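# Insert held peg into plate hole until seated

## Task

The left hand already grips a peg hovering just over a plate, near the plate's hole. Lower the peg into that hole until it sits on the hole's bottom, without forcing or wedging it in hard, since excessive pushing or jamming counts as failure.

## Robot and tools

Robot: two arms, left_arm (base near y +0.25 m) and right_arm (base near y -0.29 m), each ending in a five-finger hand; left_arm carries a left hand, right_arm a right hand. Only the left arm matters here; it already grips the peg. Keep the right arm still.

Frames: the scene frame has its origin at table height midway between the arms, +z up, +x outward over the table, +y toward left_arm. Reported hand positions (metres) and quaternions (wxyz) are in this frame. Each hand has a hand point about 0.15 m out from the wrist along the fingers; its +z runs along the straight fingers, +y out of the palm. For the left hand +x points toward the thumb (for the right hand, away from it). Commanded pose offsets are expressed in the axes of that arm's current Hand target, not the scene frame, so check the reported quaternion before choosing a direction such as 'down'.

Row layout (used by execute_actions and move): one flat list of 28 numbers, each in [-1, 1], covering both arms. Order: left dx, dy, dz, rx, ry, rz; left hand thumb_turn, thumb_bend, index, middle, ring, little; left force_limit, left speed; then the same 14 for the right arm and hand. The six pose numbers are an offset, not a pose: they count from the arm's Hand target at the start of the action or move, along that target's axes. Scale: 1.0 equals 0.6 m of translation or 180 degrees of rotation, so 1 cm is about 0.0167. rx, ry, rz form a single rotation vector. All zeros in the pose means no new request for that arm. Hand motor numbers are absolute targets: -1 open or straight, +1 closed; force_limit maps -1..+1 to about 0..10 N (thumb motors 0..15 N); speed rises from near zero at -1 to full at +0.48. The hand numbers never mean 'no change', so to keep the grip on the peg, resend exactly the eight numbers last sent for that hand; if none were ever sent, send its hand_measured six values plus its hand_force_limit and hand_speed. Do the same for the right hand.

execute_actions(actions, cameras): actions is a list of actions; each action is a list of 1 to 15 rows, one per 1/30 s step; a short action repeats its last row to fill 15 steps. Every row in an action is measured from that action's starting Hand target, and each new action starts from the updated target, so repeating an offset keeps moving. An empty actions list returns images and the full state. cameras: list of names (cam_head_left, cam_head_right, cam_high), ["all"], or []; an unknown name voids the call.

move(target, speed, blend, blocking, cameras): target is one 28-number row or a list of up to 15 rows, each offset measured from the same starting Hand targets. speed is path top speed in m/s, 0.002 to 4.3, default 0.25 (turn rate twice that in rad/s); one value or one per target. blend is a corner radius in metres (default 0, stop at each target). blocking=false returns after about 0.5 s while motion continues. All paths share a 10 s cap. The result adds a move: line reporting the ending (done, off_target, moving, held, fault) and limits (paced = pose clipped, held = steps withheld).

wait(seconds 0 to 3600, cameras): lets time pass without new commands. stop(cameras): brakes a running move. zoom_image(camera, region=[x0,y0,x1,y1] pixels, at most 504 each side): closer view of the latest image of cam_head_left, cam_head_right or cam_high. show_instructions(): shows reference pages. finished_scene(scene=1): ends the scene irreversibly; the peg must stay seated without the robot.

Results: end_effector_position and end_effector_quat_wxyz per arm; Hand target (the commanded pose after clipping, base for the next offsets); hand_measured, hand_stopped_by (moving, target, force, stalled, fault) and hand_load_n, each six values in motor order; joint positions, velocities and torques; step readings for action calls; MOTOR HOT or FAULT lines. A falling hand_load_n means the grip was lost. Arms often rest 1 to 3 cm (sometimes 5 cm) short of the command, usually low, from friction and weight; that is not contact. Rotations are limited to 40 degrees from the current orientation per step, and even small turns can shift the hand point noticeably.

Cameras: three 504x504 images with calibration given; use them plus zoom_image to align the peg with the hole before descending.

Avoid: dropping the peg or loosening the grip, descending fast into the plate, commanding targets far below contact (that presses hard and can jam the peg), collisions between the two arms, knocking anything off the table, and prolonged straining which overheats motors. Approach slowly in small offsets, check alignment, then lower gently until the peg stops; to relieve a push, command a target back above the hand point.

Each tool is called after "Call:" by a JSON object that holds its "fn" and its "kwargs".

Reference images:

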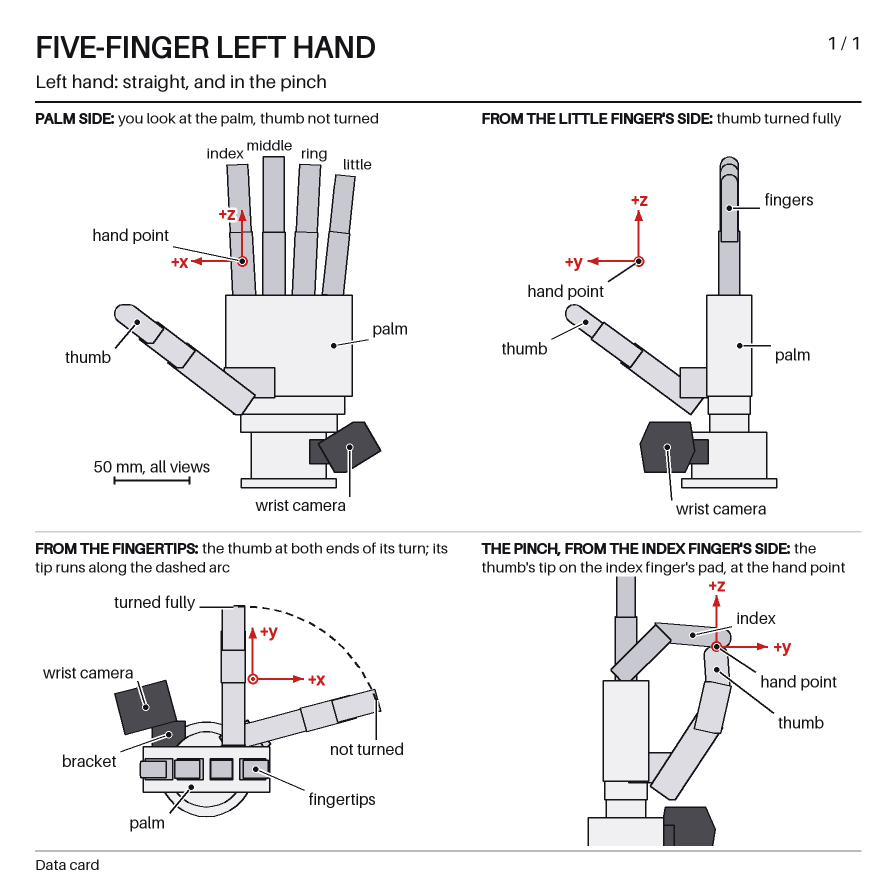

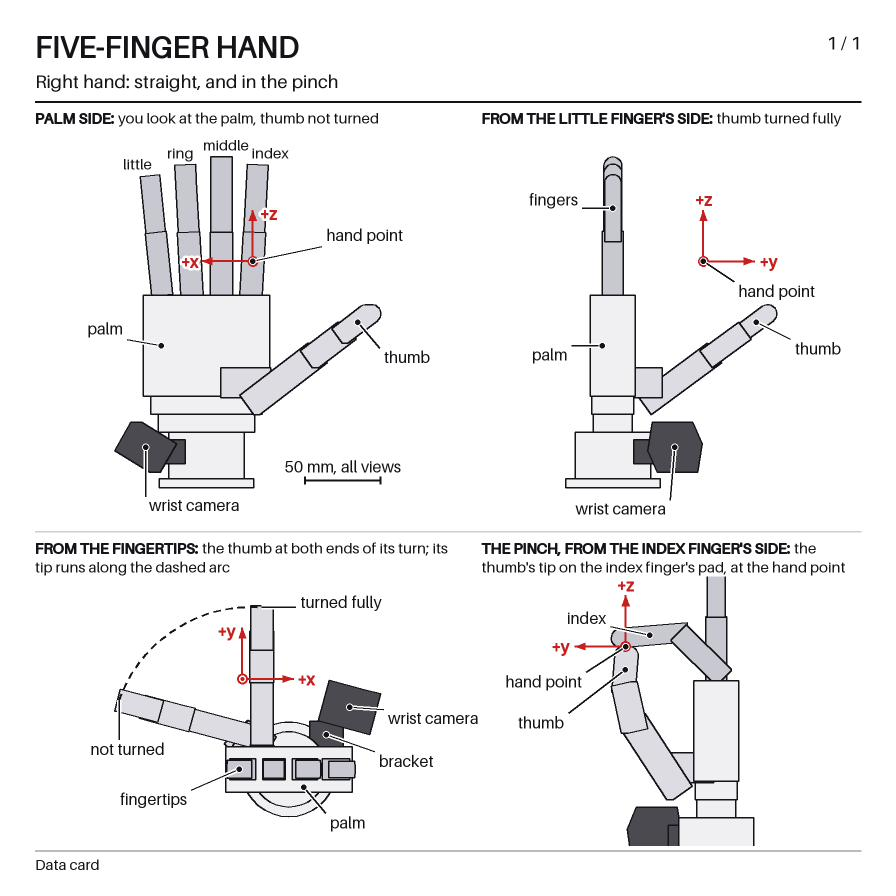

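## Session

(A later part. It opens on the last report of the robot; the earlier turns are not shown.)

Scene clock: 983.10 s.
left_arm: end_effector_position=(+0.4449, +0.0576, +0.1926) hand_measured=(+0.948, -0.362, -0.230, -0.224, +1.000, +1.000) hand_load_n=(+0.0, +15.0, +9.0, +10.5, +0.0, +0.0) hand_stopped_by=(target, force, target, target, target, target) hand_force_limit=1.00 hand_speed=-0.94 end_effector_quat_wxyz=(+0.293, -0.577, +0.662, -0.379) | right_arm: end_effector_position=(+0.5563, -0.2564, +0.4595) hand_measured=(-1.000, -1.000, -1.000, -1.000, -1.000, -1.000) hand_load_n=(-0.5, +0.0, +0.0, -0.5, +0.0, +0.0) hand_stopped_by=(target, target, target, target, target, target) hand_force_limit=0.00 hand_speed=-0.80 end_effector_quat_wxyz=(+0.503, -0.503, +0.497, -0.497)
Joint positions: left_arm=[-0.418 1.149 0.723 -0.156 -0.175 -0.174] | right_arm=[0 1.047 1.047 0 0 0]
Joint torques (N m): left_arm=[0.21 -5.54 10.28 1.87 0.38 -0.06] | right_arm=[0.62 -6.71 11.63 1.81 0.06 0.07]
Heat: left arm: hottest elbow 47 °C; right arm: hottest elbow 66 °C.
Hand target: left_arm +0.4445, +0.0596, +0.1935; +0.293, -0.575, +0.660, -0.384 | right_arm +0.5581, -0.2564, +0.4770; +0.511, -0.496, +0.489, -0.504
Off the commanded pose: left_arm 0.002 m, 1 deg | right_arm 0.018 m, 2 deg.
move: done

Call:
{"fn": "move", "kwargs": {"target": [[0.0060,0.00535,0.0045,0,0,0,0.948,-0.32,-0.228,-0.222,1,1,1.0,-0.94,0,0,0,0,0,0,-1,-1,-1,-1,-1,-1,0,-0.8]], "speed": [0.02], "cameras": ["all"]}}

Call:
{"fn": "zoom_image", "kwargs": {"camera": "cam_head_right", "region": [150, 225, 192, 267]}}

Call:
{"fn": "zoom_image", "kwargs": {"camera": "cam_high", "region": [203, 252, 245, 294]}}

Scene clock: 985.93 s.
left_arm: end_effector_position=(+0.4451, +0.0575, +0.1922) hand_measured=(+0.948, -0.362, -0.230, -0.224, +1.000, +1.000) hand_load_n=(+0.0, +15.0, +7.0, +11.0, +0.0, +0.0) hand_stopped_by=(target, force, target, target, target, target) hand_force_limit=1.00 hand_speed=-0.94 end_effector_quat_wxyz=(+0.293, -0.577, +0.661, -0.381) | right_arm: end_effector_position=(+0.5563, -0.2564, +0.4595) hand_measured=(-1.000, -1.000, -1.000, -1.000, -1.000, -1.000) hand_load_n=(+0.0, +0.0, +0.0, +0.0, +0.0, +0.0) hand_stopped_by=(target, target, target, target, target, target) hand_force_limit=0.00 hand_speed=-0.80 end_effector_quat_wxyz=(+0.503, -0.503, +0.497, -0.497)
Joint positions: left_arm=[-0.418 1.149 0.72 -0.148 -0.176 -0.174] | right_arm=[0 1.047 1.047 0 0 0]
Joint torques (N m): left_arm=[-0.67 -4.89 10.24 2.09 0.05 -0.11] | right_arm=[0.67 -6.71 11.63 1.8 0.06 0.07]
Heat: left arm: hottest elbow 47 °C; right arm: hottest elbow 66 °C.
Hand target: left_arm +0.4444, +0.0557, +0.1895; +0.293, -0.575, +0.660, -0.384 | right_arm +0.5581, -0.2564, +0.4770; +0.511, -0.496, +0.489, -0.504
Off the commanded pose: left_arm 0.003 m, 0 deg | right_arm 0.018 m, 2 deg.
move: done

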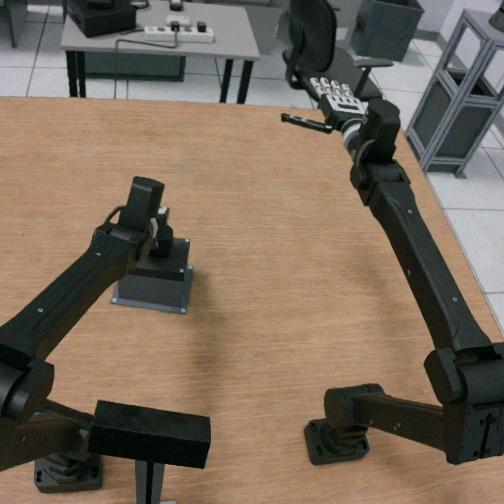

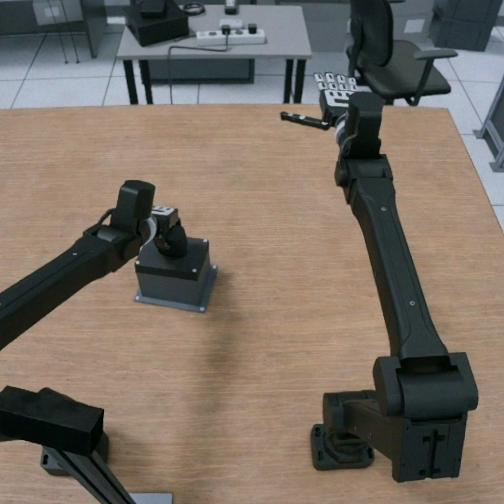

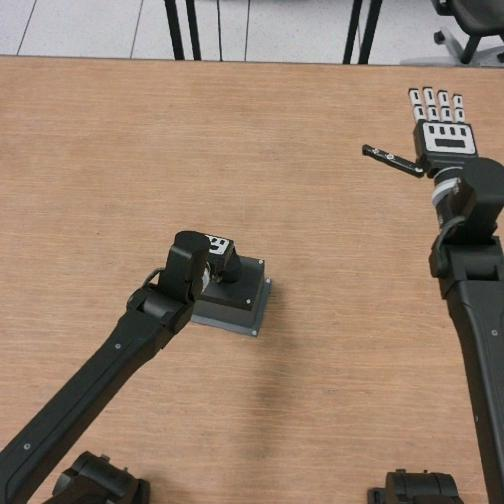

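Scaled by 12.000.

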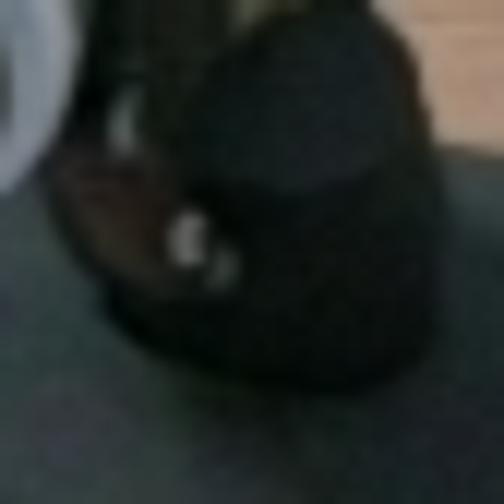

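Scaled by 12.000.

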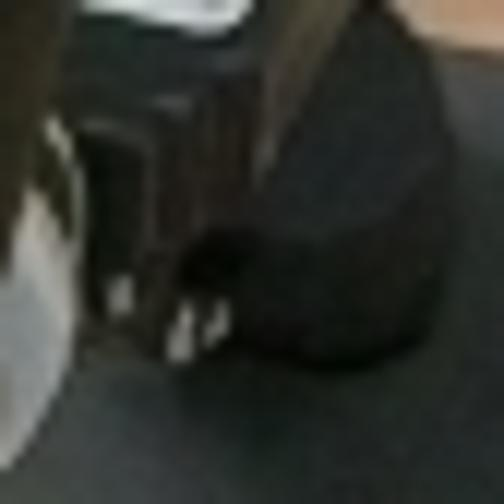

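Call:
{"fn": "move", "kwargs": {"target": [[0,0,0,0.00094,-0.01404,-0.00887,0.948,-0.32,-0.228,-0.222,1,1,1.0,-0.94,0,0,0,0,0,0,-1,-1,-1,-1,-1,-1,0,-0.8]], "speed": [0.03]}}

Call:
{"fn": "move", "kwargs": {"target": [[0,0,0,-0.00188,0.02808,0.01774,0.948,-0.32,-0.228,-0.222,1,1,1.0,-0.94,0,0,0,0,0,0,-1,-1,-1,-1,-1,-1,0,-0.8]], "speed": [0.03]}}

Scene clock: 990.23 s.
left_arm: end_effector_position=(+0.4470, +0.0618, +0.1914) hand_measured=(+0.948, -0.362, -0.230, -0.224, +1.000, +1.000) hand_load_n=(+0.0, +14.5, +8.5, +9.5, +0.0, +0.0) hand_stopped_by=(target, force, target, target, target, target) hand_force_limit=1.00 hand_speed=-0.94 end_effector_quat_wxyz=(+0.305, -0.594, +0.644, -0.374) | right_arm: end_effector_position=(+0.5563, -0.2564, +0.4595) hand_measured=(-1.000, -1.000, -1.000, -1.000, -1.000, -1.000) hand_load_n=(-0.5, +0.0, +0.0, +0.0, +0.0, +0.0) hand_stopped_by=(target, target, target, target, target, target) hand_force_limit=0.00 hand_speed=-0.80 end_effector_quat_wxyz=(+0.503, -0.503, +0.497, -0.497)
Joint positions: left_arm=[-0.428 1.149 0.716 -0.148 -0.231 -0.21] | right_arm=[0 1.047 1.047 0 0 0]
Joint torques (N m): left_arm=[-1.61 -4.95 10.62 1.68 -0.24 -0.17] | right_arm=[0.56 -6.77 11.63 1.81 0.07 0.08]
Heat: left arm: hottest elbow 47 °C; right arm: hottest elbow 66 °C.
Hand target: left_arm +0.4443, +0.0558, +0.1894; -0.302, +0.592, -0.645, +0.376 | right_arm +0.5581, -0.2564, +0.4770; +0.511, -0.496, +0.489, -0.504
Off the commanded pose: left_arm 0.007 m, 0 deg | right_arm 0.018 m, 2 deg.
move: done

Scene clock: 992.30 s.
left_arm: end_effector_position=(+0.4453, +0.0578, +0.1922) hand_measured=(+0.948, -0.362, -0.230, -0.224, +1.000, +1.000) hand_load_n=(+0.0, +15.0, +8.5, +10.0, +0.0, +0.0) hand_stopped_by=(target, force, target, target, target, target) hand_force_limit=1.00 hand_speed=-0.94 end_effector_quat_wxyz=(+0.288, -0.559, +0.674, -0.388) | right_arm: end_effector_position=(+0.5563, -0.2564, +0.4595) hand_measured=(-1.000, -1.000, -1.000, -1.000, -1.000, -1.000) hand_load_n=(+0.0, +0.0, -0.5, +0.0, +0.0, +0.0) hand_stopped_by=(target, target, target, target, target, target) hand_force_limit=0.00 hand_speed=-0.80 end_effector_quat_wxyz=(+0.503, -0.503, +0.497, -0.497)
Joint positions: left_arm=[-0.402 1.149 0.716 -0.135 -0.128 -0.134] | right_arm=[0 1.047 1.047 0 0 0]
Joint torques (N m): left_arm=[-0.21 -4.72 10.54 1.81 0.66 -0.12] | right_arm=[0.62 -6.83 11.63 1.8 0.06 0.07]
Heat: left arm: hottest elbow 47 °C; right arm: hottest elbow 66 °C.
Hand target: left_arm +0.4443, +0.0559, +0.1894; +0.282, -0.558, +0.675, -0.391 | right_arm +0.5581, -0.2564, +0.4770; +0.511, -0.496, +0.489, -0.504
Off the commanded pose: left_arm 0.004 m, 1 deg | right_arm 0.018 m, 2 deg.
move: done

Call:
{"fn": "move", "kwargs": {"target": [[0,0,0,0.00078,-0.0117,-0.0074,0.948,-0.32,-0.228,-0.222,1,1,1.0,-0.94,0,0,0,0,0,0,-1,-1,-1,-1,-1,-1,0,-0.8],[-0.00217,-0.00533,0.00817,0.00078,-0.0117,-0.0074,0.948,-0.32,-0.228,-0.222,1,1,1.0,-0.94,0,0,0,0,0,0,-1,-1,-1,-1,-1,-1,0,-0.8]], "speed": [0.03,0.02]}}

Scene clock: 1000.67 s.
left_arm: end_effector_position=(+0.4476, +0.0606, +0.1919) hand_measured=(+0.948, -0.362, -0.230, -0.224, +1.000, +1.000) hand_load_n=(+0.5, +14.0, +8.5, +9.5, +0.0, +0.0) hand_stopped_by=(target, force, target, target, target, target) hand_force_limit=1.00 hand_speed=-0.94 end_effector_quat_wxyz=(+0.294, -0.572, +0.662, -0.384) | right_arm: end_effector_position=(+0.5563, -0.2564, +0.4595) hand_measured=(-1.000, -1.000, -1.000, -1.000, -1.000, -1.000) hand_load_n=(+0.0, -0.5, +0.0, +0.0, -0.5, +0.0) hand_stopped_by=(target, target, target, target, target, target) hand_force_limit=0.00 hand_speed=-0.80 end_effector_quat_wxyz=(+0.503, -0.503, +0.497, -0.497)
Joint positions: left_arm=[-0.404 1.151 0.716 -0.135 -0.157 -0.16] | right_arm=[0 1.047 1.047 0 0 0]
Joint torques (N m): left_arm=[-1.03 -3.9 11.58 1.76 -0.07 -0.15] | right_arm=[0.56 -6.89 11.59 1.77 0.06 0.07]
Heat: left arm: hottest elbow 46 °C; right arm: hottest elbow 67 °C.
Hand target: left_arm +0.4503, +0.0558, +0.1894; +0.291, -0.573, +0.663, -0.385 | right_arm +0.5581, -0.2564, +0.4770; +0.511, -0.496, +0.489, -0.504
Off the commanded pose: left_arm 0.006 m, 0 deg | right_arm 0.018 m, 2 deg.
move: done

Call:
{"fn": "move", "kwargs": {"target": [[-0.00217,-0.00533,0.00817,0,0,0,0.948,-0.32,-0.228,-0.222,1,1,1.0,-0.94,0,0,0,0,0,0,-1,-1,-1,-1,-1,-1,0,-0.8]], "speed": [0.02], "cameras": ["all"]}}

Call:
{"fn": "zoom_image", "kwargs": {"camera": "cam_head_right", "region": [150, 225, 192, 267]}}

Call:
{"fn": "zoom_image", "kwargs": {"camera": "cam_high", "region": [203, 252, 245, 294]}}

Scene clock: 1003.20 s.
left_arm: end_effector_position=(+0.4483, +0.0600, +0.1915) hand_measured=(+0.948, -0.362, -0.230, -0.224, +1.000, +1.000) hand_load_n=(+0.0, +14.0, +8.0, +10.0, +0.0, +0.0) hand_stopped_by=(target, force, target, target, target, target) hand_force_limit=1.00 hand_speed=-0.94 end_effector_quat_wxyz=(+0.293, -0.572, +0.662, -0.385) | right_arm: end_effector_position=(+0.5563, -0.2564, +0.4595) hand_measured=(-1.000, -1.000, -1.000, -1.000, -1.000, -1.000) hand_load_n=(-0.5, +0.0, +0.0, +0.0, -0.5, +0.0) hand_stopped_by=(target, target, target, target, target, target) hand_force_limit=0.00 hand_speed=-0.80 end_effector_quat_wxyz=(+0.503, -0.503, +0.497, -0.497)
Joint positions: left_arm=[-0.404 1.154 0.716 -0.131 -0.155 -0.16] | right_arm=[0 1.047 1.047 0 0 0]
Joint torques (N m): left_arm=[-0.38 -3.02 12.64 1.8 0.13 -0.12] | right_arm=[0.62 -6.71 11.59 1.8 0.06 0.07]
Heat: left arm: hottest elbow 46 °C; right arm: hottest elbow 67 °C.
Hand target: left_arm +0.4563, +0.0560, +0.1895; +0.291, -0.573, +0.663, -0.385 | right_arm +0.5581, -0.2564, +0.4770; +0.511, -0.496, +0.489, -0.504
Off the commanded pose: left_arm 0.009 m, 0 deg | right_arm 0.018 m, 2 deg.
move: done

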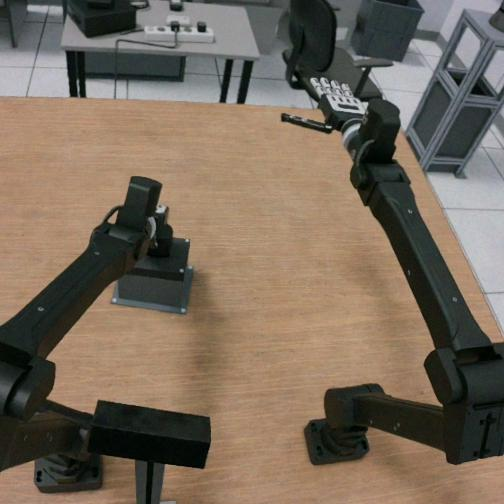

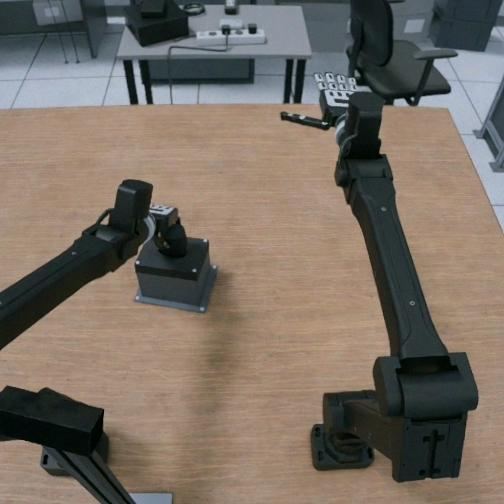

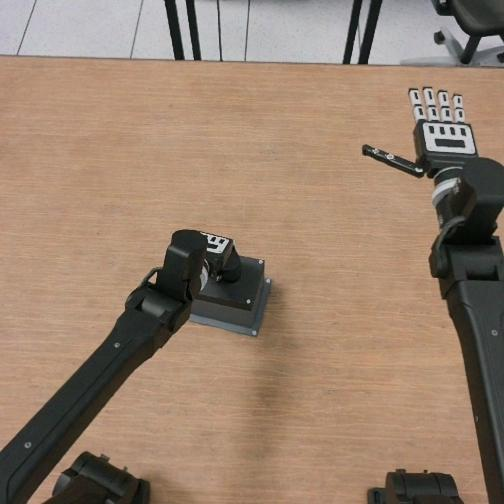

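Scaled by 12.000.

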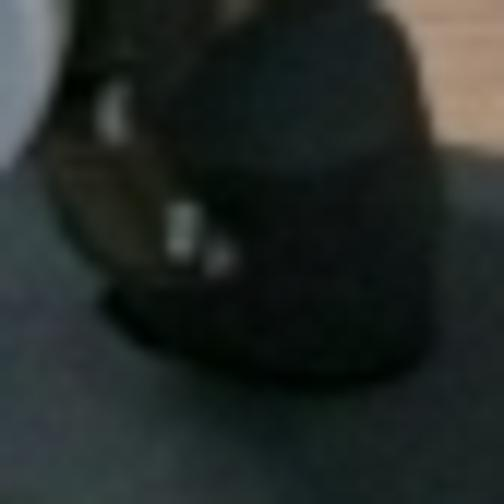

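Scaled by 12.000.

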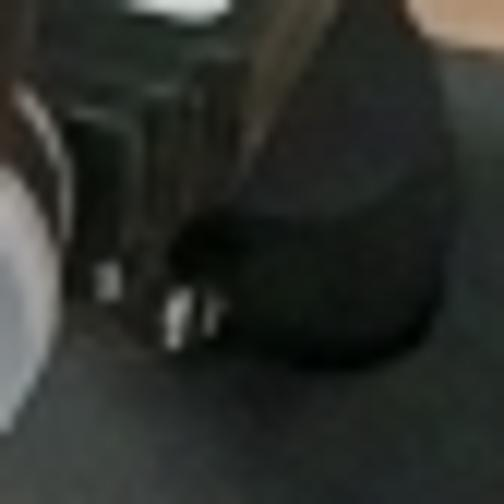

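Call:
{"fn": "move", "kwargs": {"target": [[0.00138,0.01098,-0.0047,0,0,0,0.948,-0.32,-0.228,-0.222,1,1,1.0,-0.94,0,0,0,0,0,0,-1,-1,-1,-1,-1,-1,0,-0.8]], "speed": [0.02]}}

Call:
{"fn": "move", "kwargs": {"target": [[-0.00046,0.00703,0.00447,0,0,0,0.948,-0.32,-0.228,-0.222,1,1,1.0,-0.94,0,0,0,0,0,0,-1,-1,-1,-1,-1,-1,0,-0.8]], "speed": [0.02]}}

Scene clock: 1009.83 s.
left_arm: end_effector_position=(+0.4488, +0.0598, +0.1921) hand_measured=(+0.948, -0.362, -0.230, -0.224, +1.000, +1.000) hand_load_n=(+0.0, +14.0, +8.5, +10.0, +0.0, +0.0) hand_stopped_by=(target, force, target, target, target, target) hand_force_limit=1.00 hand_speed=-0.94 end_effector_quat_wxyz=(+0.294, -0.571, +0.662, -0.386) | right_arm: end_effector_position=(+0.5563, -0.2564, +0.4595) hand_measured=(-1.000, -1.000, -1.000, -1.000, -1.000, -1.000) hand_load_n=(+0.0, +0.0, +0.0, +0.0, -0.5, +0.0) hand_stopped_by=(target, target, target, target, target, target) hand_force_limit=0.00 hand_speed=-0.80 end_effector_quat_wxyz=(+0.503, -0.503, +0.497, -0.497)
Joint positions: left_arm=[-0.404 1.154 0.716 -0.127 -0.155 -0.16] | right_arm=[0 1.047 1.047 0 0 0]
Joint torques (N m): left_arm=[-1.03 -3.66 10.89 2 -0.1 -0.16] | right_arm=[0.5 -6.89 11.63 1.8 0.06 0.08]
Heat: left arm: hottest elbow 46 °C; right arm: hottest elbow 67 °C.
Hand target: left_arm +0.4503, +0.0560, +0.1856; +0.291, -0.573, +0.663, -0.386 | right_arm +0.5581, -0.2564, +0.4770; +0.511, -0.496, +0.489, -0.504
Off the commanded pose: left_arm 0.008 m, 0 deg | right_arm 0.018 m, 2 deg.
move: done

Scene clock: 1010.37 s.
left_arm: end_effector_position=(+0.4515, +0.0587, +0.1922) hand_measured=(+0.948, -0.362, -0.230, -0.224, +1.000, +1.000) hand_load_n=(-0.5, +14.0, +8.0, +10.0, +0.5, +0.0) hand_stopped_by=(target, force, target, target, target, target) hand_force_limit=1.00 hand_speed=-0.94 end_effector_quat_wxyz=(+0.296, -0.570, +0.660, -0.390) | right_arm: end_effector_position=(+0.5563, -0.2564, +0.4595) hand_measured=(-1.000, -1.000, -1.000, -1.000, -1.000, -1.000) hand_load_n=(-0.5, +0.0, +0.0, +0.0, +0.0, +0.0) hand_stopped_by=(target, target, target, target, target, target) hand_force_limit=0.00 hand_speed=-0.80 end_effector_quat_wxyz=(+0.503, -0.503, +0.497, -0.497)
Joint positions: left_arm=[-0.404 1.16 0.716 -0.113 -0.155 -0.16] | right_arm=[0 1.047 1.047 0 0 0]
Joint torques (N m): left_arm=[-0.97 -3.78 10.07 2.06 -0.09 -0.16] | right_arm=[0.56 -6.83 11.62 1.78 0.06 0.08]
Heat: left arm: hottest elbow 46 °C; right arm: hottest elbow 67 °C.
Hand target: left_arm +0.4503, +0.0560, +0.1804; +0.291, -0.573, +0.663, -0.385 | right_arm +0.5581, -0.2564, +0.4770; +0.511, -0.496, +0.489, -0.504
Off the commanded pose: left_arm 0.012 m, 1 deg | right_arm 0.018 m, 2 deg.
move: off_target (left_arm)

Call:
{"fn": "move", "kwargs": {"target": [[0.0037,-0.0844,-0.0536,0,0,0,0.948,-0.32,-0.228,-0.222,1,1,1.0,-0.94,0,0,0,0,0,0,-1,-1,-1,-1,-1,-1,0,-0.8],[-0.142,-0.135,-0.136,0,0,0,0.948,-0.32,-0.228,-0.222,1,1,1.0,-0.94,0,0,0,0,0,0,-1,-1,-1,-1,-1,-1,0,-0.8]], "speed": [0.06,0.12], "cameras": ["all"]}}

Call:
{"fn": "zoom_image", "kwargs": {"camera": "cam_head_right", "region": [152, 232, 192, 272]}}

Call:
{"fn": "zoom_image", "kwargs": {"camera": "cam_high", "region": [204, 255, 244, 295]}}

Call:
{"fn": "zoom_image", "kwargs": {"camera": "cam_head_left", "region": [135, 232, 175, 272]}}

Scene clock: 1027.80 s.
left_arm: end_effector_position=(+0.4230, +0.1489, +0.2464) hand_measured=(+0.948, -0.362, -0.230, -0.224, +1.000, +1.000) hand_load_n=(+0.5, +15.0, +8.0, +10.0, +0.0, +0.0) hand_stopped_by=(target, force, target, target, target, target) hand_force_limit=1.00 hand_speed=-0.94 end_effector_quat_wxyz=(+0.267, -0.585, +0.675, -0.362) | right_arm: end_effector_position=(+0.5563, -0.2564, +0.4595) hand_measured=(-1.000, -1.000, -1.000, -1.000, -1.000, -1.000) hand_load_n=(+0.0, +0.0, +0.0, -0.5, +0.0, -0.5) hand_stopped_by=(target, target, target, target, target, target) hand_force_limit=0.00 hand_speed=-0.80 end_effector_quat_wxyz=(+0.503, -0.503, +0.497, -0.497)
Joint positions: left_arm=[-0.147 0.984 0.793 -0.448 0.069 -0.027] | right_arm=[0 1.047 1.047 0 0 0]
Joint torques (N m): left_arm=[0.38 -4.48 17.8 1.22 0.22 -0.03] | right_arm=[0.56 -6.89 11.64 1.78 0.06 0.08]
Heat: left arm: hottest elbow 46 °C; right arm: hottest elbow 67 °C.
Hand target: left_arm +0.4412, +0.1505, +0.2876; +0.291, -0.573, +0.663, -0.385 | right_arm +0.5581, -0.2564, +0.4770; +0.511, -0.496, +0.489, -0.504
Off the commanded pose: left_arm 0.045 m, 4 deg | right_arm 0.018 m, 2 deg.
move: off_target (left_arm)

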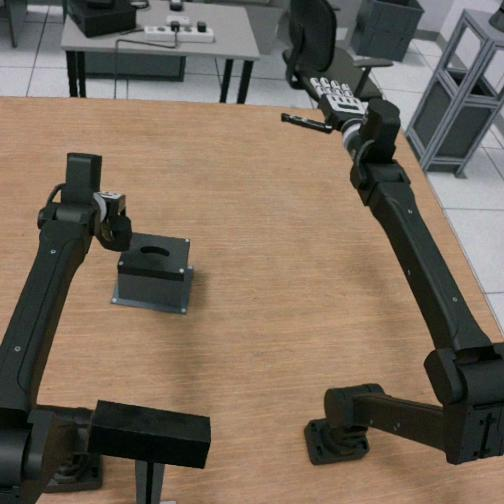

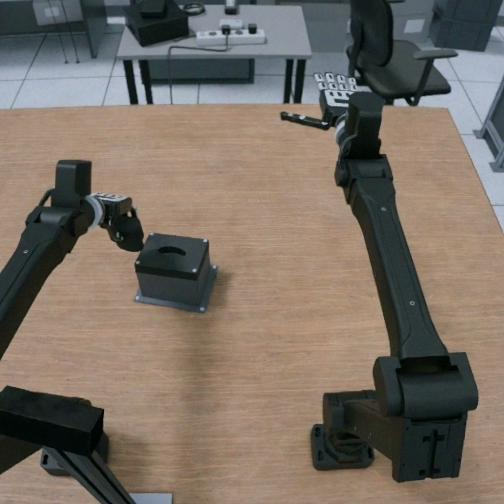

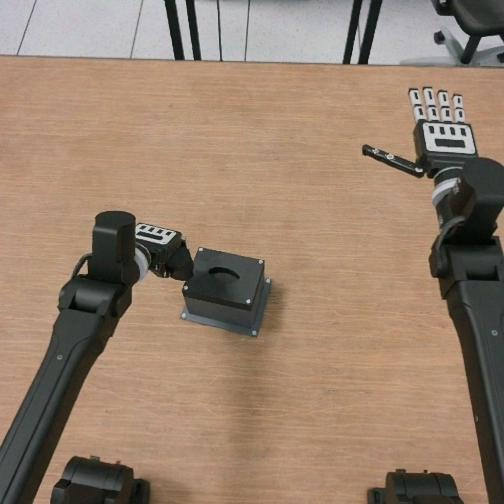

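Scaled by 12.600.

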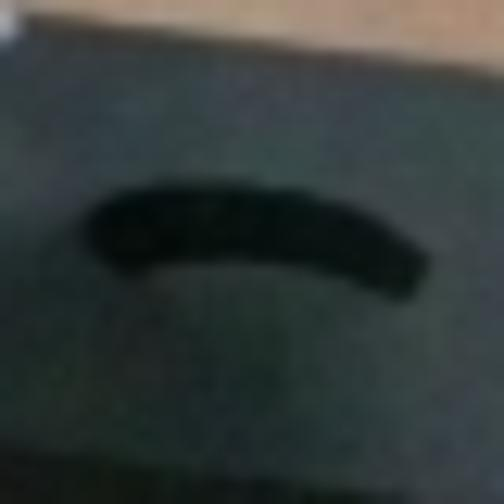

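Scaled by 12.600.

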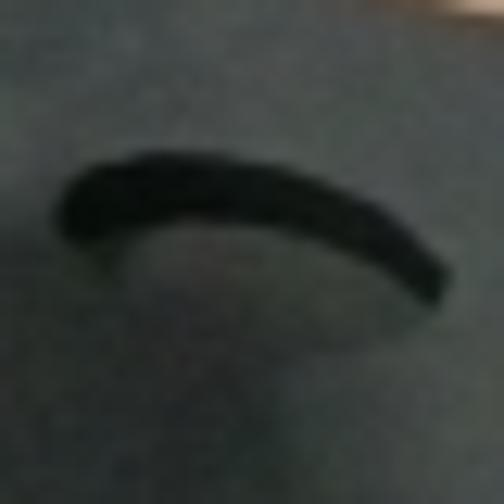

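Scaled by 12.600.

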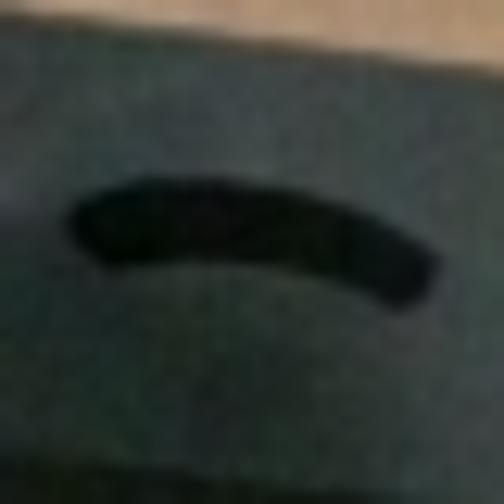

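Call:
{"fn": "move", "kwargs": {"target": [[0.13257,0.0445,0.07663,0,0,0,0.948,-0.32,-0.228,-0.222,1,1,1.0,-0.94,0,0,0,0,0,0,-1,-1,-1,-1,-1,-1,0,-0.8],[0.14713,0.10412,0.11838,0,0,0,0.948,-0.32,-0.228,-0.222,1,1,1.0,-0.94,0,0,0,0,0,0,-1,-1,-1,-1,-1,-1,0,-0.8],[0.14682,0.10903,0.12152,0,0,0,0.948,-0.32,-0.228,-0.222,1,1,1.0,-0.94,0,0,0,0,0,0,-1,-1,-1,-1,-1,-1,0,-0.8]], "speed": [0.12,0.05,0.03], "cameras": ["all"]}}

Call:
{"fn": "zoom_image", "kwargs": {"camera": "cam_head_right", "region": [150, 225, 192, 267]}}

Call:
{"fn": "zoom_image", "kwargs": {"camera": "cam_high", "region": [203, 252, 245, 294]}}

Scene clock: 1059.17 s.
left_arm: end_effector_position=(+0.4485, +0.0627, +0.1944) hand_measured=(+0.948, -0.362, -0.230, -0.224, +1.000, +1.000) hand_load_n=(+0.0, +15.0, +8.0, +10.0, +0.0, +0.0) hand_stopped_by=(target, force, target, target, target, target) hand_force_limit=1.00 hand_speed=-0.94 end_effector_quat_wxyz=(+0.290, -0.576, +0.667, -0.374) | right_arm: end_effector_position=(+0.5563, -0.2564, +0.4595) hand_measured=(-1.000, -1.000, -1.000, -1.000, -1.000, -1.000) hand_load_n=(+0.0, +0.0, +0.0, -0.5, +0.0, +0.0) hand_stopped_by=(target, target, target, target, target, target) hand_force_limit=0.00 hand_speed=-0.80 end_effector_quat_wxyz=(+0.503, -0.503, +0.497, -0.497)
Joint positions: left_arm=[-0.4 1.155 0.741 -0.179 -0.157 -0.157] | right_arm=[0 1.047 1.047 0 0 0]
Joint torques (N m): left_arm=[-1.61 -5.01 11.26 2.37 -0.17 -0.22] | right_arm=[0.62 -6.77 11.58 1.78 0.06 0.07]
Heat: left arm: hottest elbow 50 °C; right arm: hottest elbow 67 °C.
Hand target: left_arm +0.4510, +0.0539, +0.1986; +0.291, -0.572, +0.663, -0.385 | right_arm +0.5581, -0.2564, +0.4770; +0.511, -0.496, +0.489, -0.504
Off the commanded pose: left_arm 0.010 m, 1 deg | right_arm 0.018 m, 2 deg.
move: done

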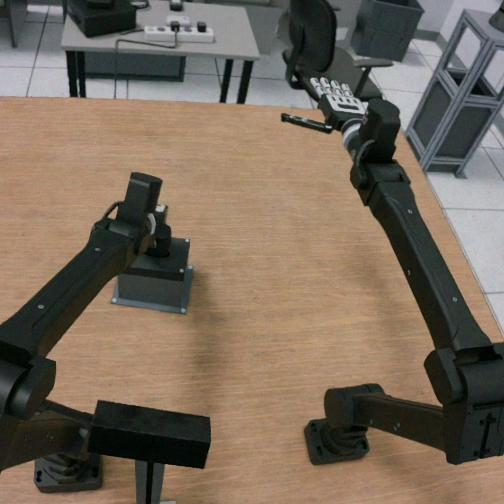

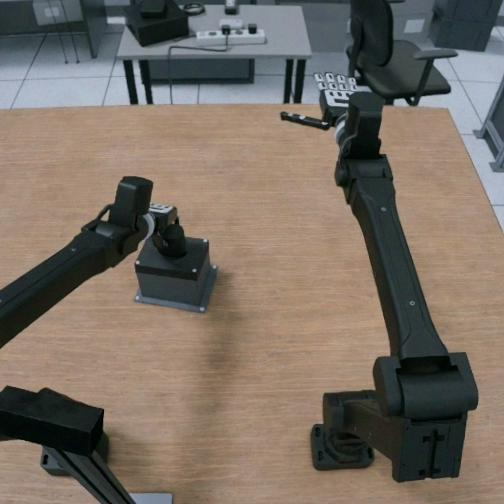

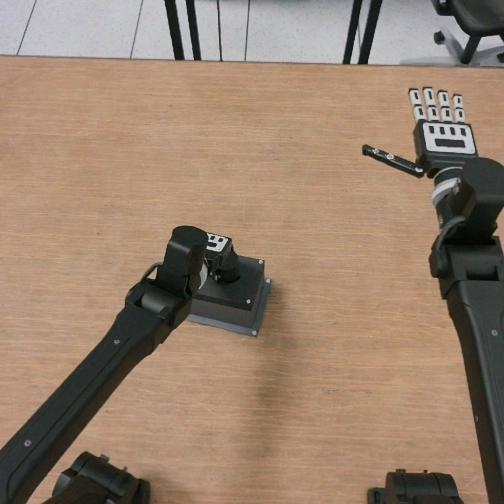

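Scaled by 12.000.

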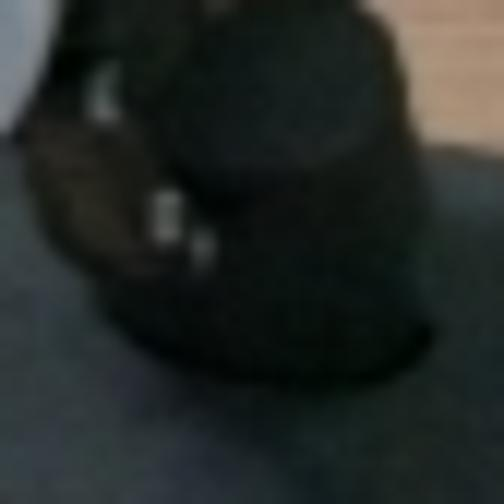

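Scaled by 12.000.

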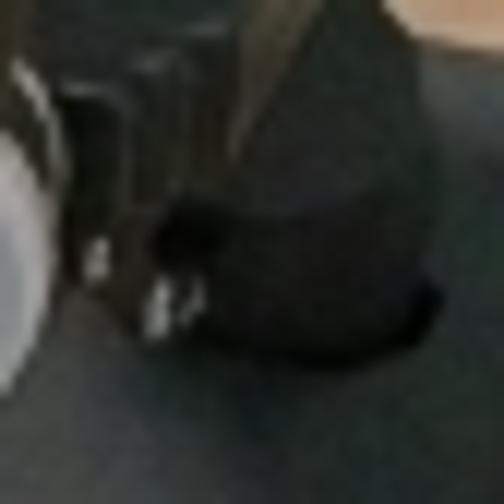

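Call:
{"fn": "move", "kwargs": {"target": [[0.0082,-0.0004,0.00148,0,0,0,0.948,-0.32,-0.228,-0.222,1,1,1.0,-0.94,0,0,0,0,0,0,-1,-1,-1,-1,-1,-1,0,-0.8]], "speed": [0.03]}}

Scene clock: 1063.63 s.
left_arm: end_effector_position=(+0.4479, +0.0590, +0.1935) hand_measured=(+0.948, -0.362, -0.230, -0.224, +1.000, +1.000) hand_load_n=(+0.0, +15.0, +8.0, +10.5, +0.0, +0.0) hand_stopped_by=(target, force, target, target, target, target) hand_force_limit=1.00 hand_speed=-0.94 end_effector_quat_wxyz=(+0.292, -0.576, +0.667, -0.373) | right_arm: end_effector_position=(+0.5563, -0.2564, +0.4595) hand_measured=(-1.000, -1.000, -1.000, -1.000, -1.000, -1.000) hand_load_n=(+0.0, +0.0, +0.0, +0.0, +0.0, +0.0) hand_stopped_by=(target, target, target, target, target, target) hand_force_limit=0.00 hand_speed=-0.80 end_effector_quat_wxyz=(+0.503, -0.503, +0.497, -0.497)
Joint positions: left_arm=[-0.412 1.159 0.741 -0.176 -0.17 -0.163] | right_arm=[0 1.047 1.047 0 0 0]
Joint torques (N m): left_arm=[-1.73 -4.84 11.63 2.25 -0.11 -0.23] | right_arm=[0.67 -6.77 11.62 1.77 0.06 0.07]
Heat: left arm: hottest elbow 50 °C; right arm: hottest elbow 67 °C.
Hand target: left_arm +0.4510, +0.0488, +0.1986; +0.291, -0.572, +0.663, -0.386 | right_arm +0.5581, -0.2564, +0.4770; +0.511, -0.496, +0.489, -0.504
Off the commanded pose: left_arm 0.012 m, 2 deg | right_arm 0.018 m, 2 deg.
move: off_target (left_arm)

Call:
{"fn": "move", "kwargs": {"target": [[-0.0028,0.0043,0.0024,0,0,0,0.948,-0.32,-0.228,-0.222,1,1,1.0,-0.94,0,0,0,0,0,0,-1,-1,-1,-1,-1,-1,0,-0.8]], "speed": [0.02], "cameras": ["all"]}}

Call:
{"fn": "zoom_image", "kwargs": {"camera": "cam_head_right", "region": [150, 225, 192, 267]}}

Call:
{"fn": "zoom_image", "kwargs": {"camera": "cam_high", "region": [203, 252, 245, 294]}}

Scene clock: 1066.13 s.
left_arm: end_effector_position=(+0.4493, +0.0583, +0.1936) hand_measured=(+0.948, -0.362, -0.230, -0.224, +1.000, +1.000) hand_load_n=(+0.0, +14.5, +7.5, +10.0, +0.0, +0.0) hand_stopped_by=(target, force, target, target, target, target) hand_force_limit=1.00 hand_speed=-0.94 end_effector_quat_wxyz=(+0.292, -0.575, +0.666, -0.375) | right_arm: end_effector_position=(+0.5563, -0.2564, +0.4595) hand_measured=(-1.000, -1.000, -1.000, -1.000, -1.000, -1.000) hand_load_n=(+0.0, +0.0, +0.0, +0.0, -0.5, +0.0) hand_stopped_by=(target, target, target, target, target, target) hand_force_limit=0.00 hand_speed=-0.80 end_effector_quat_wxyz=(+0.503, -0.503, +0.497, -0.497)
Joint positions: left_arm=[-0.412 1.162 0.741 -0.168 -0.17 -0.163] | right_arm=[0 1.047 1.047 0 0 0]
Joint torques (N m): left_arm=[-1.38 -4.89 11.02 2.33 0.03 -0.21] | right_arm=[0.5 -6.77 11.6 1.81 0.06 0.07]
Heat: left arm: hottest elbow 50 °C; right arm: hottest elbow 68 °C.
Hand target: left_arm +0.4511, +0.0503, +0.1956; +0.291, -0.572, +0.663, -0.386 | right_arm +0.5581, -0.2564, +0.4770; +0.511, -0.496, +0.489, -0.504
Off the commanded pose: left_arm 0.008 m, 1 deg | right_arm 0.018 m, 2 deg.
move: done

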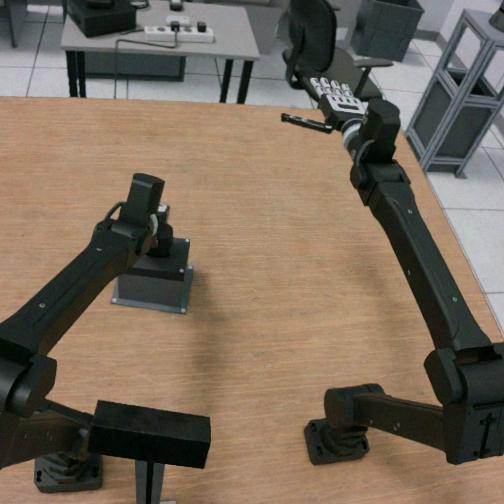

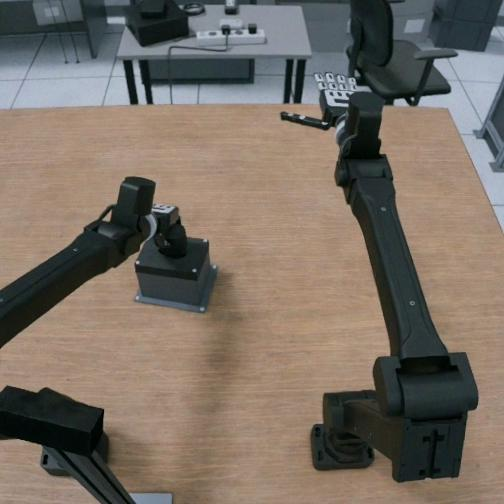

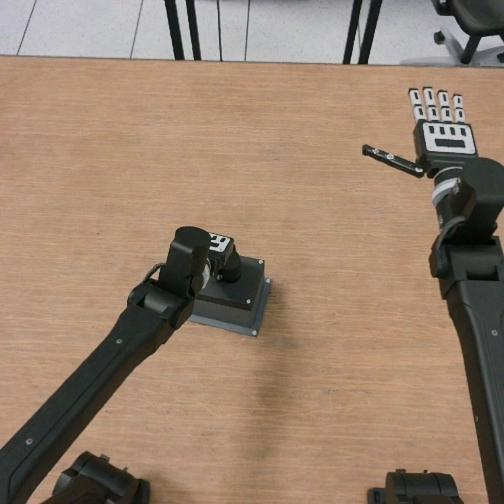

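Scaled by 12.000.

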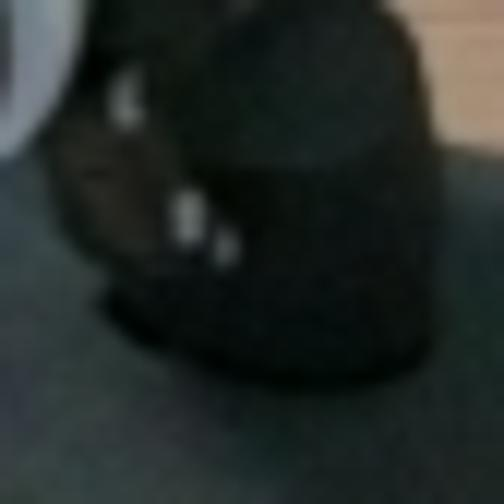

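Scaled by 12.000.

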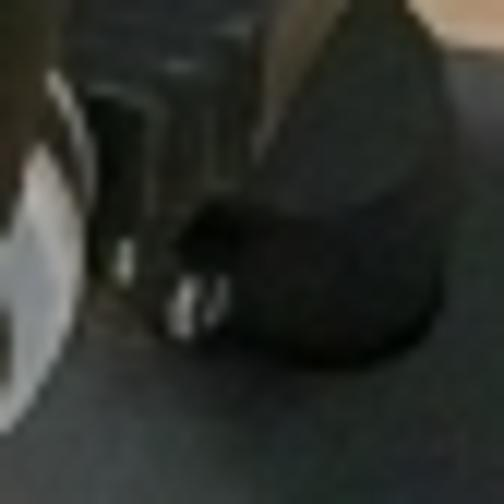

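Call:
{"fn": "move", "kwargs": {"target": [[-0.00925,0.00225,-0.00452,0,0,0,0.948,-0.32,-0.228,-0.222,1,1,1.0,-0.94,0,0,0,0,0,0,-1,-1,-1,-1,-1,-1,0,-0.8]], "speed": [0.03]}}

Scene clock: 1069.37 s.
left_arm: end_effector_position=(+0.4487, +0.0575, +0.1930) hand_measured=(+0.948, -0.362, -0.230, -0.224, +1.000, +1.000) hand_load_n=(+0.0, +14.5, +7.5, +10.5, +0.0, +0.0) hand_stopped_by=(target, force, target, target, target, target) hand_force_limit=1.00 hand_speed=-0.94 end_effector_quat_wxyz=(+0.291, -0.574, +0.666, -0.377) | right_arm: end_effector_position=(+0.5563, -0.2564, +0.4595) hand_measured=(-1.000, -1.000, -1.000, -1.000, -1.000, -1.000) hand_load_n=(+0.0, +0.0, +0.0, +0.0, +0.0, +0.0) hand_stopped_by=(target, target, target, target, target, target) hand_force_limit=0.00 hand_speed=-0.80 end_effector_quat_wxyz=(+0.503, -0.503, +0.497, -0.497)
Joint positions: left_arm=[-0.412 1.162 0.737 -0.163 -0.165 -0.163] | right_arm=[0 1.047 1.047 0 0 0]
Joint torques (N m): left_arm=[-0.26 -5.6 10.45 2.07 0.28 -0.13] | right_arm=[0.56 -6.89 11.6 1.8 0.06 0.08]
Heat: left arm: hottest elbow 50 °C; right arm: hottest elbow 68 °C.
Hand target: left_arm +0.4490, +0.0564, +0.1954; +0.291, -0.572, +0.663, -0.385 | right_arm +0.5581, -0.2564, +0.4770; +0.511, -0.496, +0.489, -0.504
Off the commanded pose: left_arm 0.003 m, 1 deg | right_arm 0.018 m, 2 deg.
move: done

Call:
{"fn": "move", "kwargs": {"target": [[-0.0164,0.0008,-0.003,0,0,0,0.948,-0.32,-0.228,-0.222,1,1,1.0,-0.94,0,0,0,0,0,0,-1,-1,-1,-1,-1,-1,0,-0.8]], "speed": [0.03]}}

Scene clock: 1071.80 s.
left_arm: end_effector_position=(+0.4464, +0.0598, +0.1928) hand_measured=(+0.948, -0.362, -0.230, -0.224, +1.000, +1.000) hand_load_n=(+0.0, +14.5, +8.0, +10.5, +0.0, +0.0) hand_stopped_by=(target, force, target, target, target, target) hand_force_limit=1.00 hand_speed=-0.94 end_effector_quat_wxyz=(+0.284, -0.573, +0.667, -0.382) | right_arm: end_effector_position=(+0.5563, -0.2564, +0.4595) hand_measured=(-1.000, -1.000, -1.000, -1.000, -1.000, -1.000) hand_load_n=(-0.5, +0.0, +0.0, +0.0, +0.0, +0.0) hand_stopped_by=(target, target, target, target, target, target) hand_force_limit=0.00 hand_speed=-0.80 end_effector_quat_wxyz=(+0.503, -0.503, +0.497, -0.497)
Joint positions: left_arm=[-0.399 1.152 0.728 -0.16 -0.137 -0.161] | right_arm=[0 1.047 1.047 0 0 0]
Joint torques (N m): left_arm=[0.91 -5.71 10.45 1.94 0.09 0] | right_arm=[0.67 -6.71 11.62 1.8 0.06 0.07]
Heat: left arm: hottest elbow 50 °C; right arm: hottest elbow 68 °C.
Hand target: left_arm +0.4490, +0.0665, +0.1953; +0.291, -0.573, +0.663, -0.385 | right_arm +0.5581, -0.2564, +0.4770; +0.511, -0.496, +0.489, -0.504
Off the commanded pose: left_arm 0.008 m, 1 deg | right_arm 0.018 m, 2 deg.
move: done

Call:
{"fn": "move", "kwargs": {"target": [[-0.00046,0.00703,0.00447,0,0,0,0.948,-0.32,-0.228,-0.222,1,1,1.0,-0.94,0,0,0,0,0,0,-1,-1,-1,-1,-1,-1,0,-0.8]], "speed": [0.02]}}

Call:
{"fn": "move", "kwargs": {"target": [[-0.0044,-0.0023,0.0036,0,0,0,0.948,-0.32,-0.228,-0.222,1,1,1.0,-0.94,0,0,0,0,0,0,-1,-1,-1,-1,-1,-1,0,-0.8]], "speed": [0.02]}}

Scene clock: 1074.03 s.
left_arm: end_effector_position=(+0.4466, +0.0597, +0.1927) hand_measured=(+0.948, -0.362, -0.230, -0.224, +1.000, +1.000) hand_load_n=(+0.0, +14.5, +8.0, +10.0, +0.5, +0.0) hand_stopped_by=(target, force, target, target, target, target) hand_force_limit=1.00 hand_speed=-0.94 end_effector_quat_wxyz=(+0.286, -0.572, +0.665, -0.385) | right_arm: end_effector_position=(+0.5563, -0.2564, +0.4595) hand_measured=(-1.000, -1.000, -1.000, -1.000, -1.000, -1.000) hand_load_n=(+0.0, +0.0, -0.5, +0.0, +0.0, -0.5) hand_stopped_by=(target, target, target, target, target, target) hand_force_limit=0.00 hand_speed=-0.80 end_effector_quat_wxyz=(+0.503, -0.503, +0.497, -0.497)
Joint positions: left_arm=[-0.399 1.15 0.722 -0.147 -0.137 -0.16] | right_arm=[0 1.047 1.047 0 0 0]
Joint torques (N m): left_arm=[0.97 -5.01 10.19 2.04 0.09 0.01] | right_arm=[0.56 -6.77 11.63 1.8 0.05 0.07]
Heat: left arm: hottest elbow 50 °C; right arm: hottest elbow 68 °C.
Hand target: left_arm +0.4491, +0.0665, +0.1905; +0.291, -0.573, +0.663, -0.386 | right_arm +0.5581, -0.2564, +0.4770; +0.511, -0.496, +0.489, -0.504
Off the commanded pose: left_arm 0.008 m, 1 deg | right_arm 0.018 m, 2 deg.
move: done

Scene clock: 1074.53 s.
left_arm: end_effector_position=(+0.4470, +0.0604, +0.1930) hand_measured=(+0.948, -0.362, -0.230, -0.224, +1.000, +1.000) hand_load_n=(+0.5, +14.5, +8.0, +10.0, +0.0, +0.0) hand_stopped_by=(target, force, target, target, target, target) hand_force_limit=1.00 hand_speed=-0.94 end_effector_quat_wxyz=(+0.284, -0.571, +0.666, -0.387) | right_arm: end_effector_position=(+0.5563, -0.2564, +0.4595) hand_measured=(-1.000, -1.000, -1.000, -1.000, -1.000, -1.000) hand_load_n=(+0.0, +0.0, +0.0, +0.0, -0.5, +0.0) hand_stopped_by=(target, target, target, target, target, target) hand_force_limit=0.00 hand_speed=-0.80 end_effector_quat_wxyz=(+0.503, -0.503, +0.497, -0.497)
Joint positions: left_arm=[-0.393 1.15 0.722 -0.145 -0.128 -0.158] | right_arm=[0 1.047 1.047 0 0 0]
Joint torques (N m): left_arm=[1.2 -4.72 10.58 2.1 0 0.03] | right_arm=[0.56 -6.89 11.6 1.83 0.06 0.08]
Heat: left arm: hottest elbow 50 °C; right arm: hottest elbow 68 °C.
Hand target: left_arm +0.4521, +0.0687, +0.1904; +0.291, -0.573, +0.663, -0.385 | right_arm +0.5581, -0.2564, +0.4770; +0.511, -0.496, +0.489, -0.504
Off the commanded pose: left_arm 0.010 m, 1 deg | right_arm 0.018 m, 2 deg.
move: done

Call:
{"fn": "wait", "kwargs": {"seconds": 0.1, "cameras": ["all"]}}

Call:
{"fn": "zoom_image", "kwargs": {"camera": "cam_head_right", "region": [145, 220, 200, 275]}}

Call:
{"fn": "zoom_image", "kwargs": {"camera": "cam_head_left", "region": [130, 215, 180, 265]}}

Call:
{"fn": "zoom_image", "kwargs": {"camera": "cam_high", "region": [200, 240, 255, 295]}}

Scene clock: 1076.80 s.
left_arm: end_effector_position=(+0.4470, +0.0604, +0.1930) hand_measured=(+0.948, -0.362, -0.230, -0.224, +1.000, +1.000) hand_load_n=(+0.5, +14.5, +8.0, +10.0, +0.0, +0.0) hand_stopped_by=(target, force, target, target, target, target) hand_force_limit=1.00 hand_speed=-0.94 end_effector_quat_wxyz=(+0.284, -0.571, +0.666, -0.387) | right_arm: end_effector_position=(+0.5563, -0.2564, +0.4595) hand_measured=(-1.000, -1.000, -1.000, -1.000, -1.000, -1.000) hand_load_n=(-0.5, +0.0, +0.0, +0.0, +0.0, +0.0) hand_stopped_by=(target, target, target, target, target, target) hand_force_limit=0.00 hand_speed=-0.80 end_effector_quat_wxyz=(+0.503, -0.503, +0.497, -0.497)
Joint positions: left_arm=[-0.393 1.15 0.722 -0.145 -0.128 -0.158] | right_arm=[0 1.047 1.047 0 0 0]
Joint torques (N m): left_arm=[1.2 -4.72 10.56 2.14 0.01 0.02] | right_arm=[0.67 -6.83 11.62 1.77 0.06 0.07]
Heat: left arm: hottest elbow 49 °C; right arm: hottest elbow 68 °C.
Hand target: left_arm +0.4521, +0.0687, +0.1904; +0.291, -0.573, +0.663, -0.385 | right_arm +0.5581, -0.2564, +0.4770; +0.511, -0.496, +0.489, -0.504
Off the commanded pose: left_arm 0.010 m, 1 deg | right_arm 0.018 m, 2 deg.
wait: 0.10 s; at rest from the start

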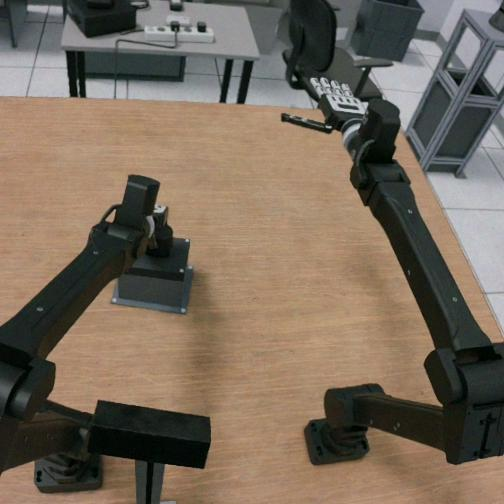

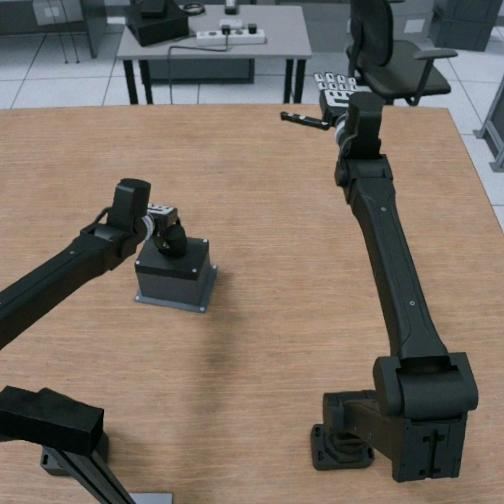

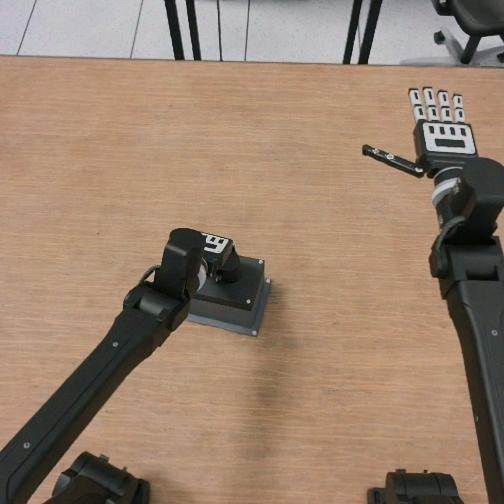

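Scaled by 9.164.

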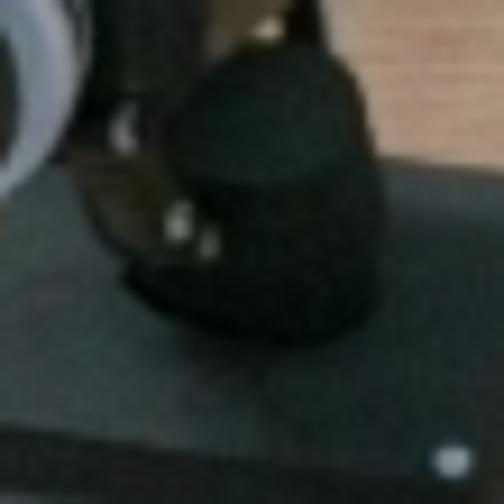

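Scaled by 10.080.

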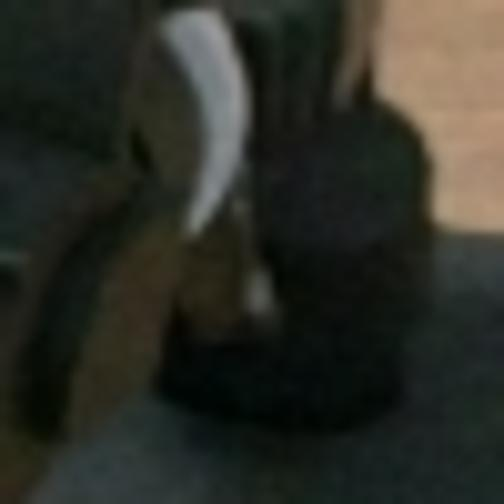

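Scaled by 9.164.

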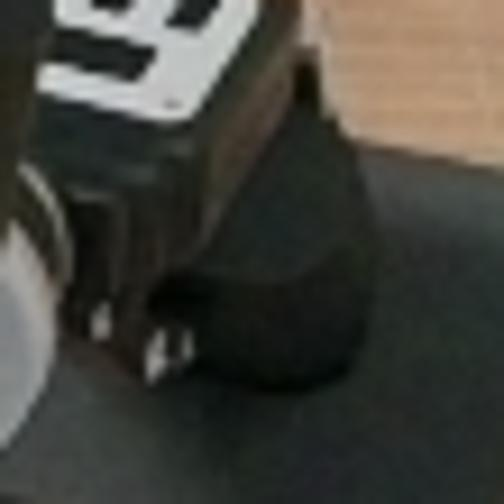

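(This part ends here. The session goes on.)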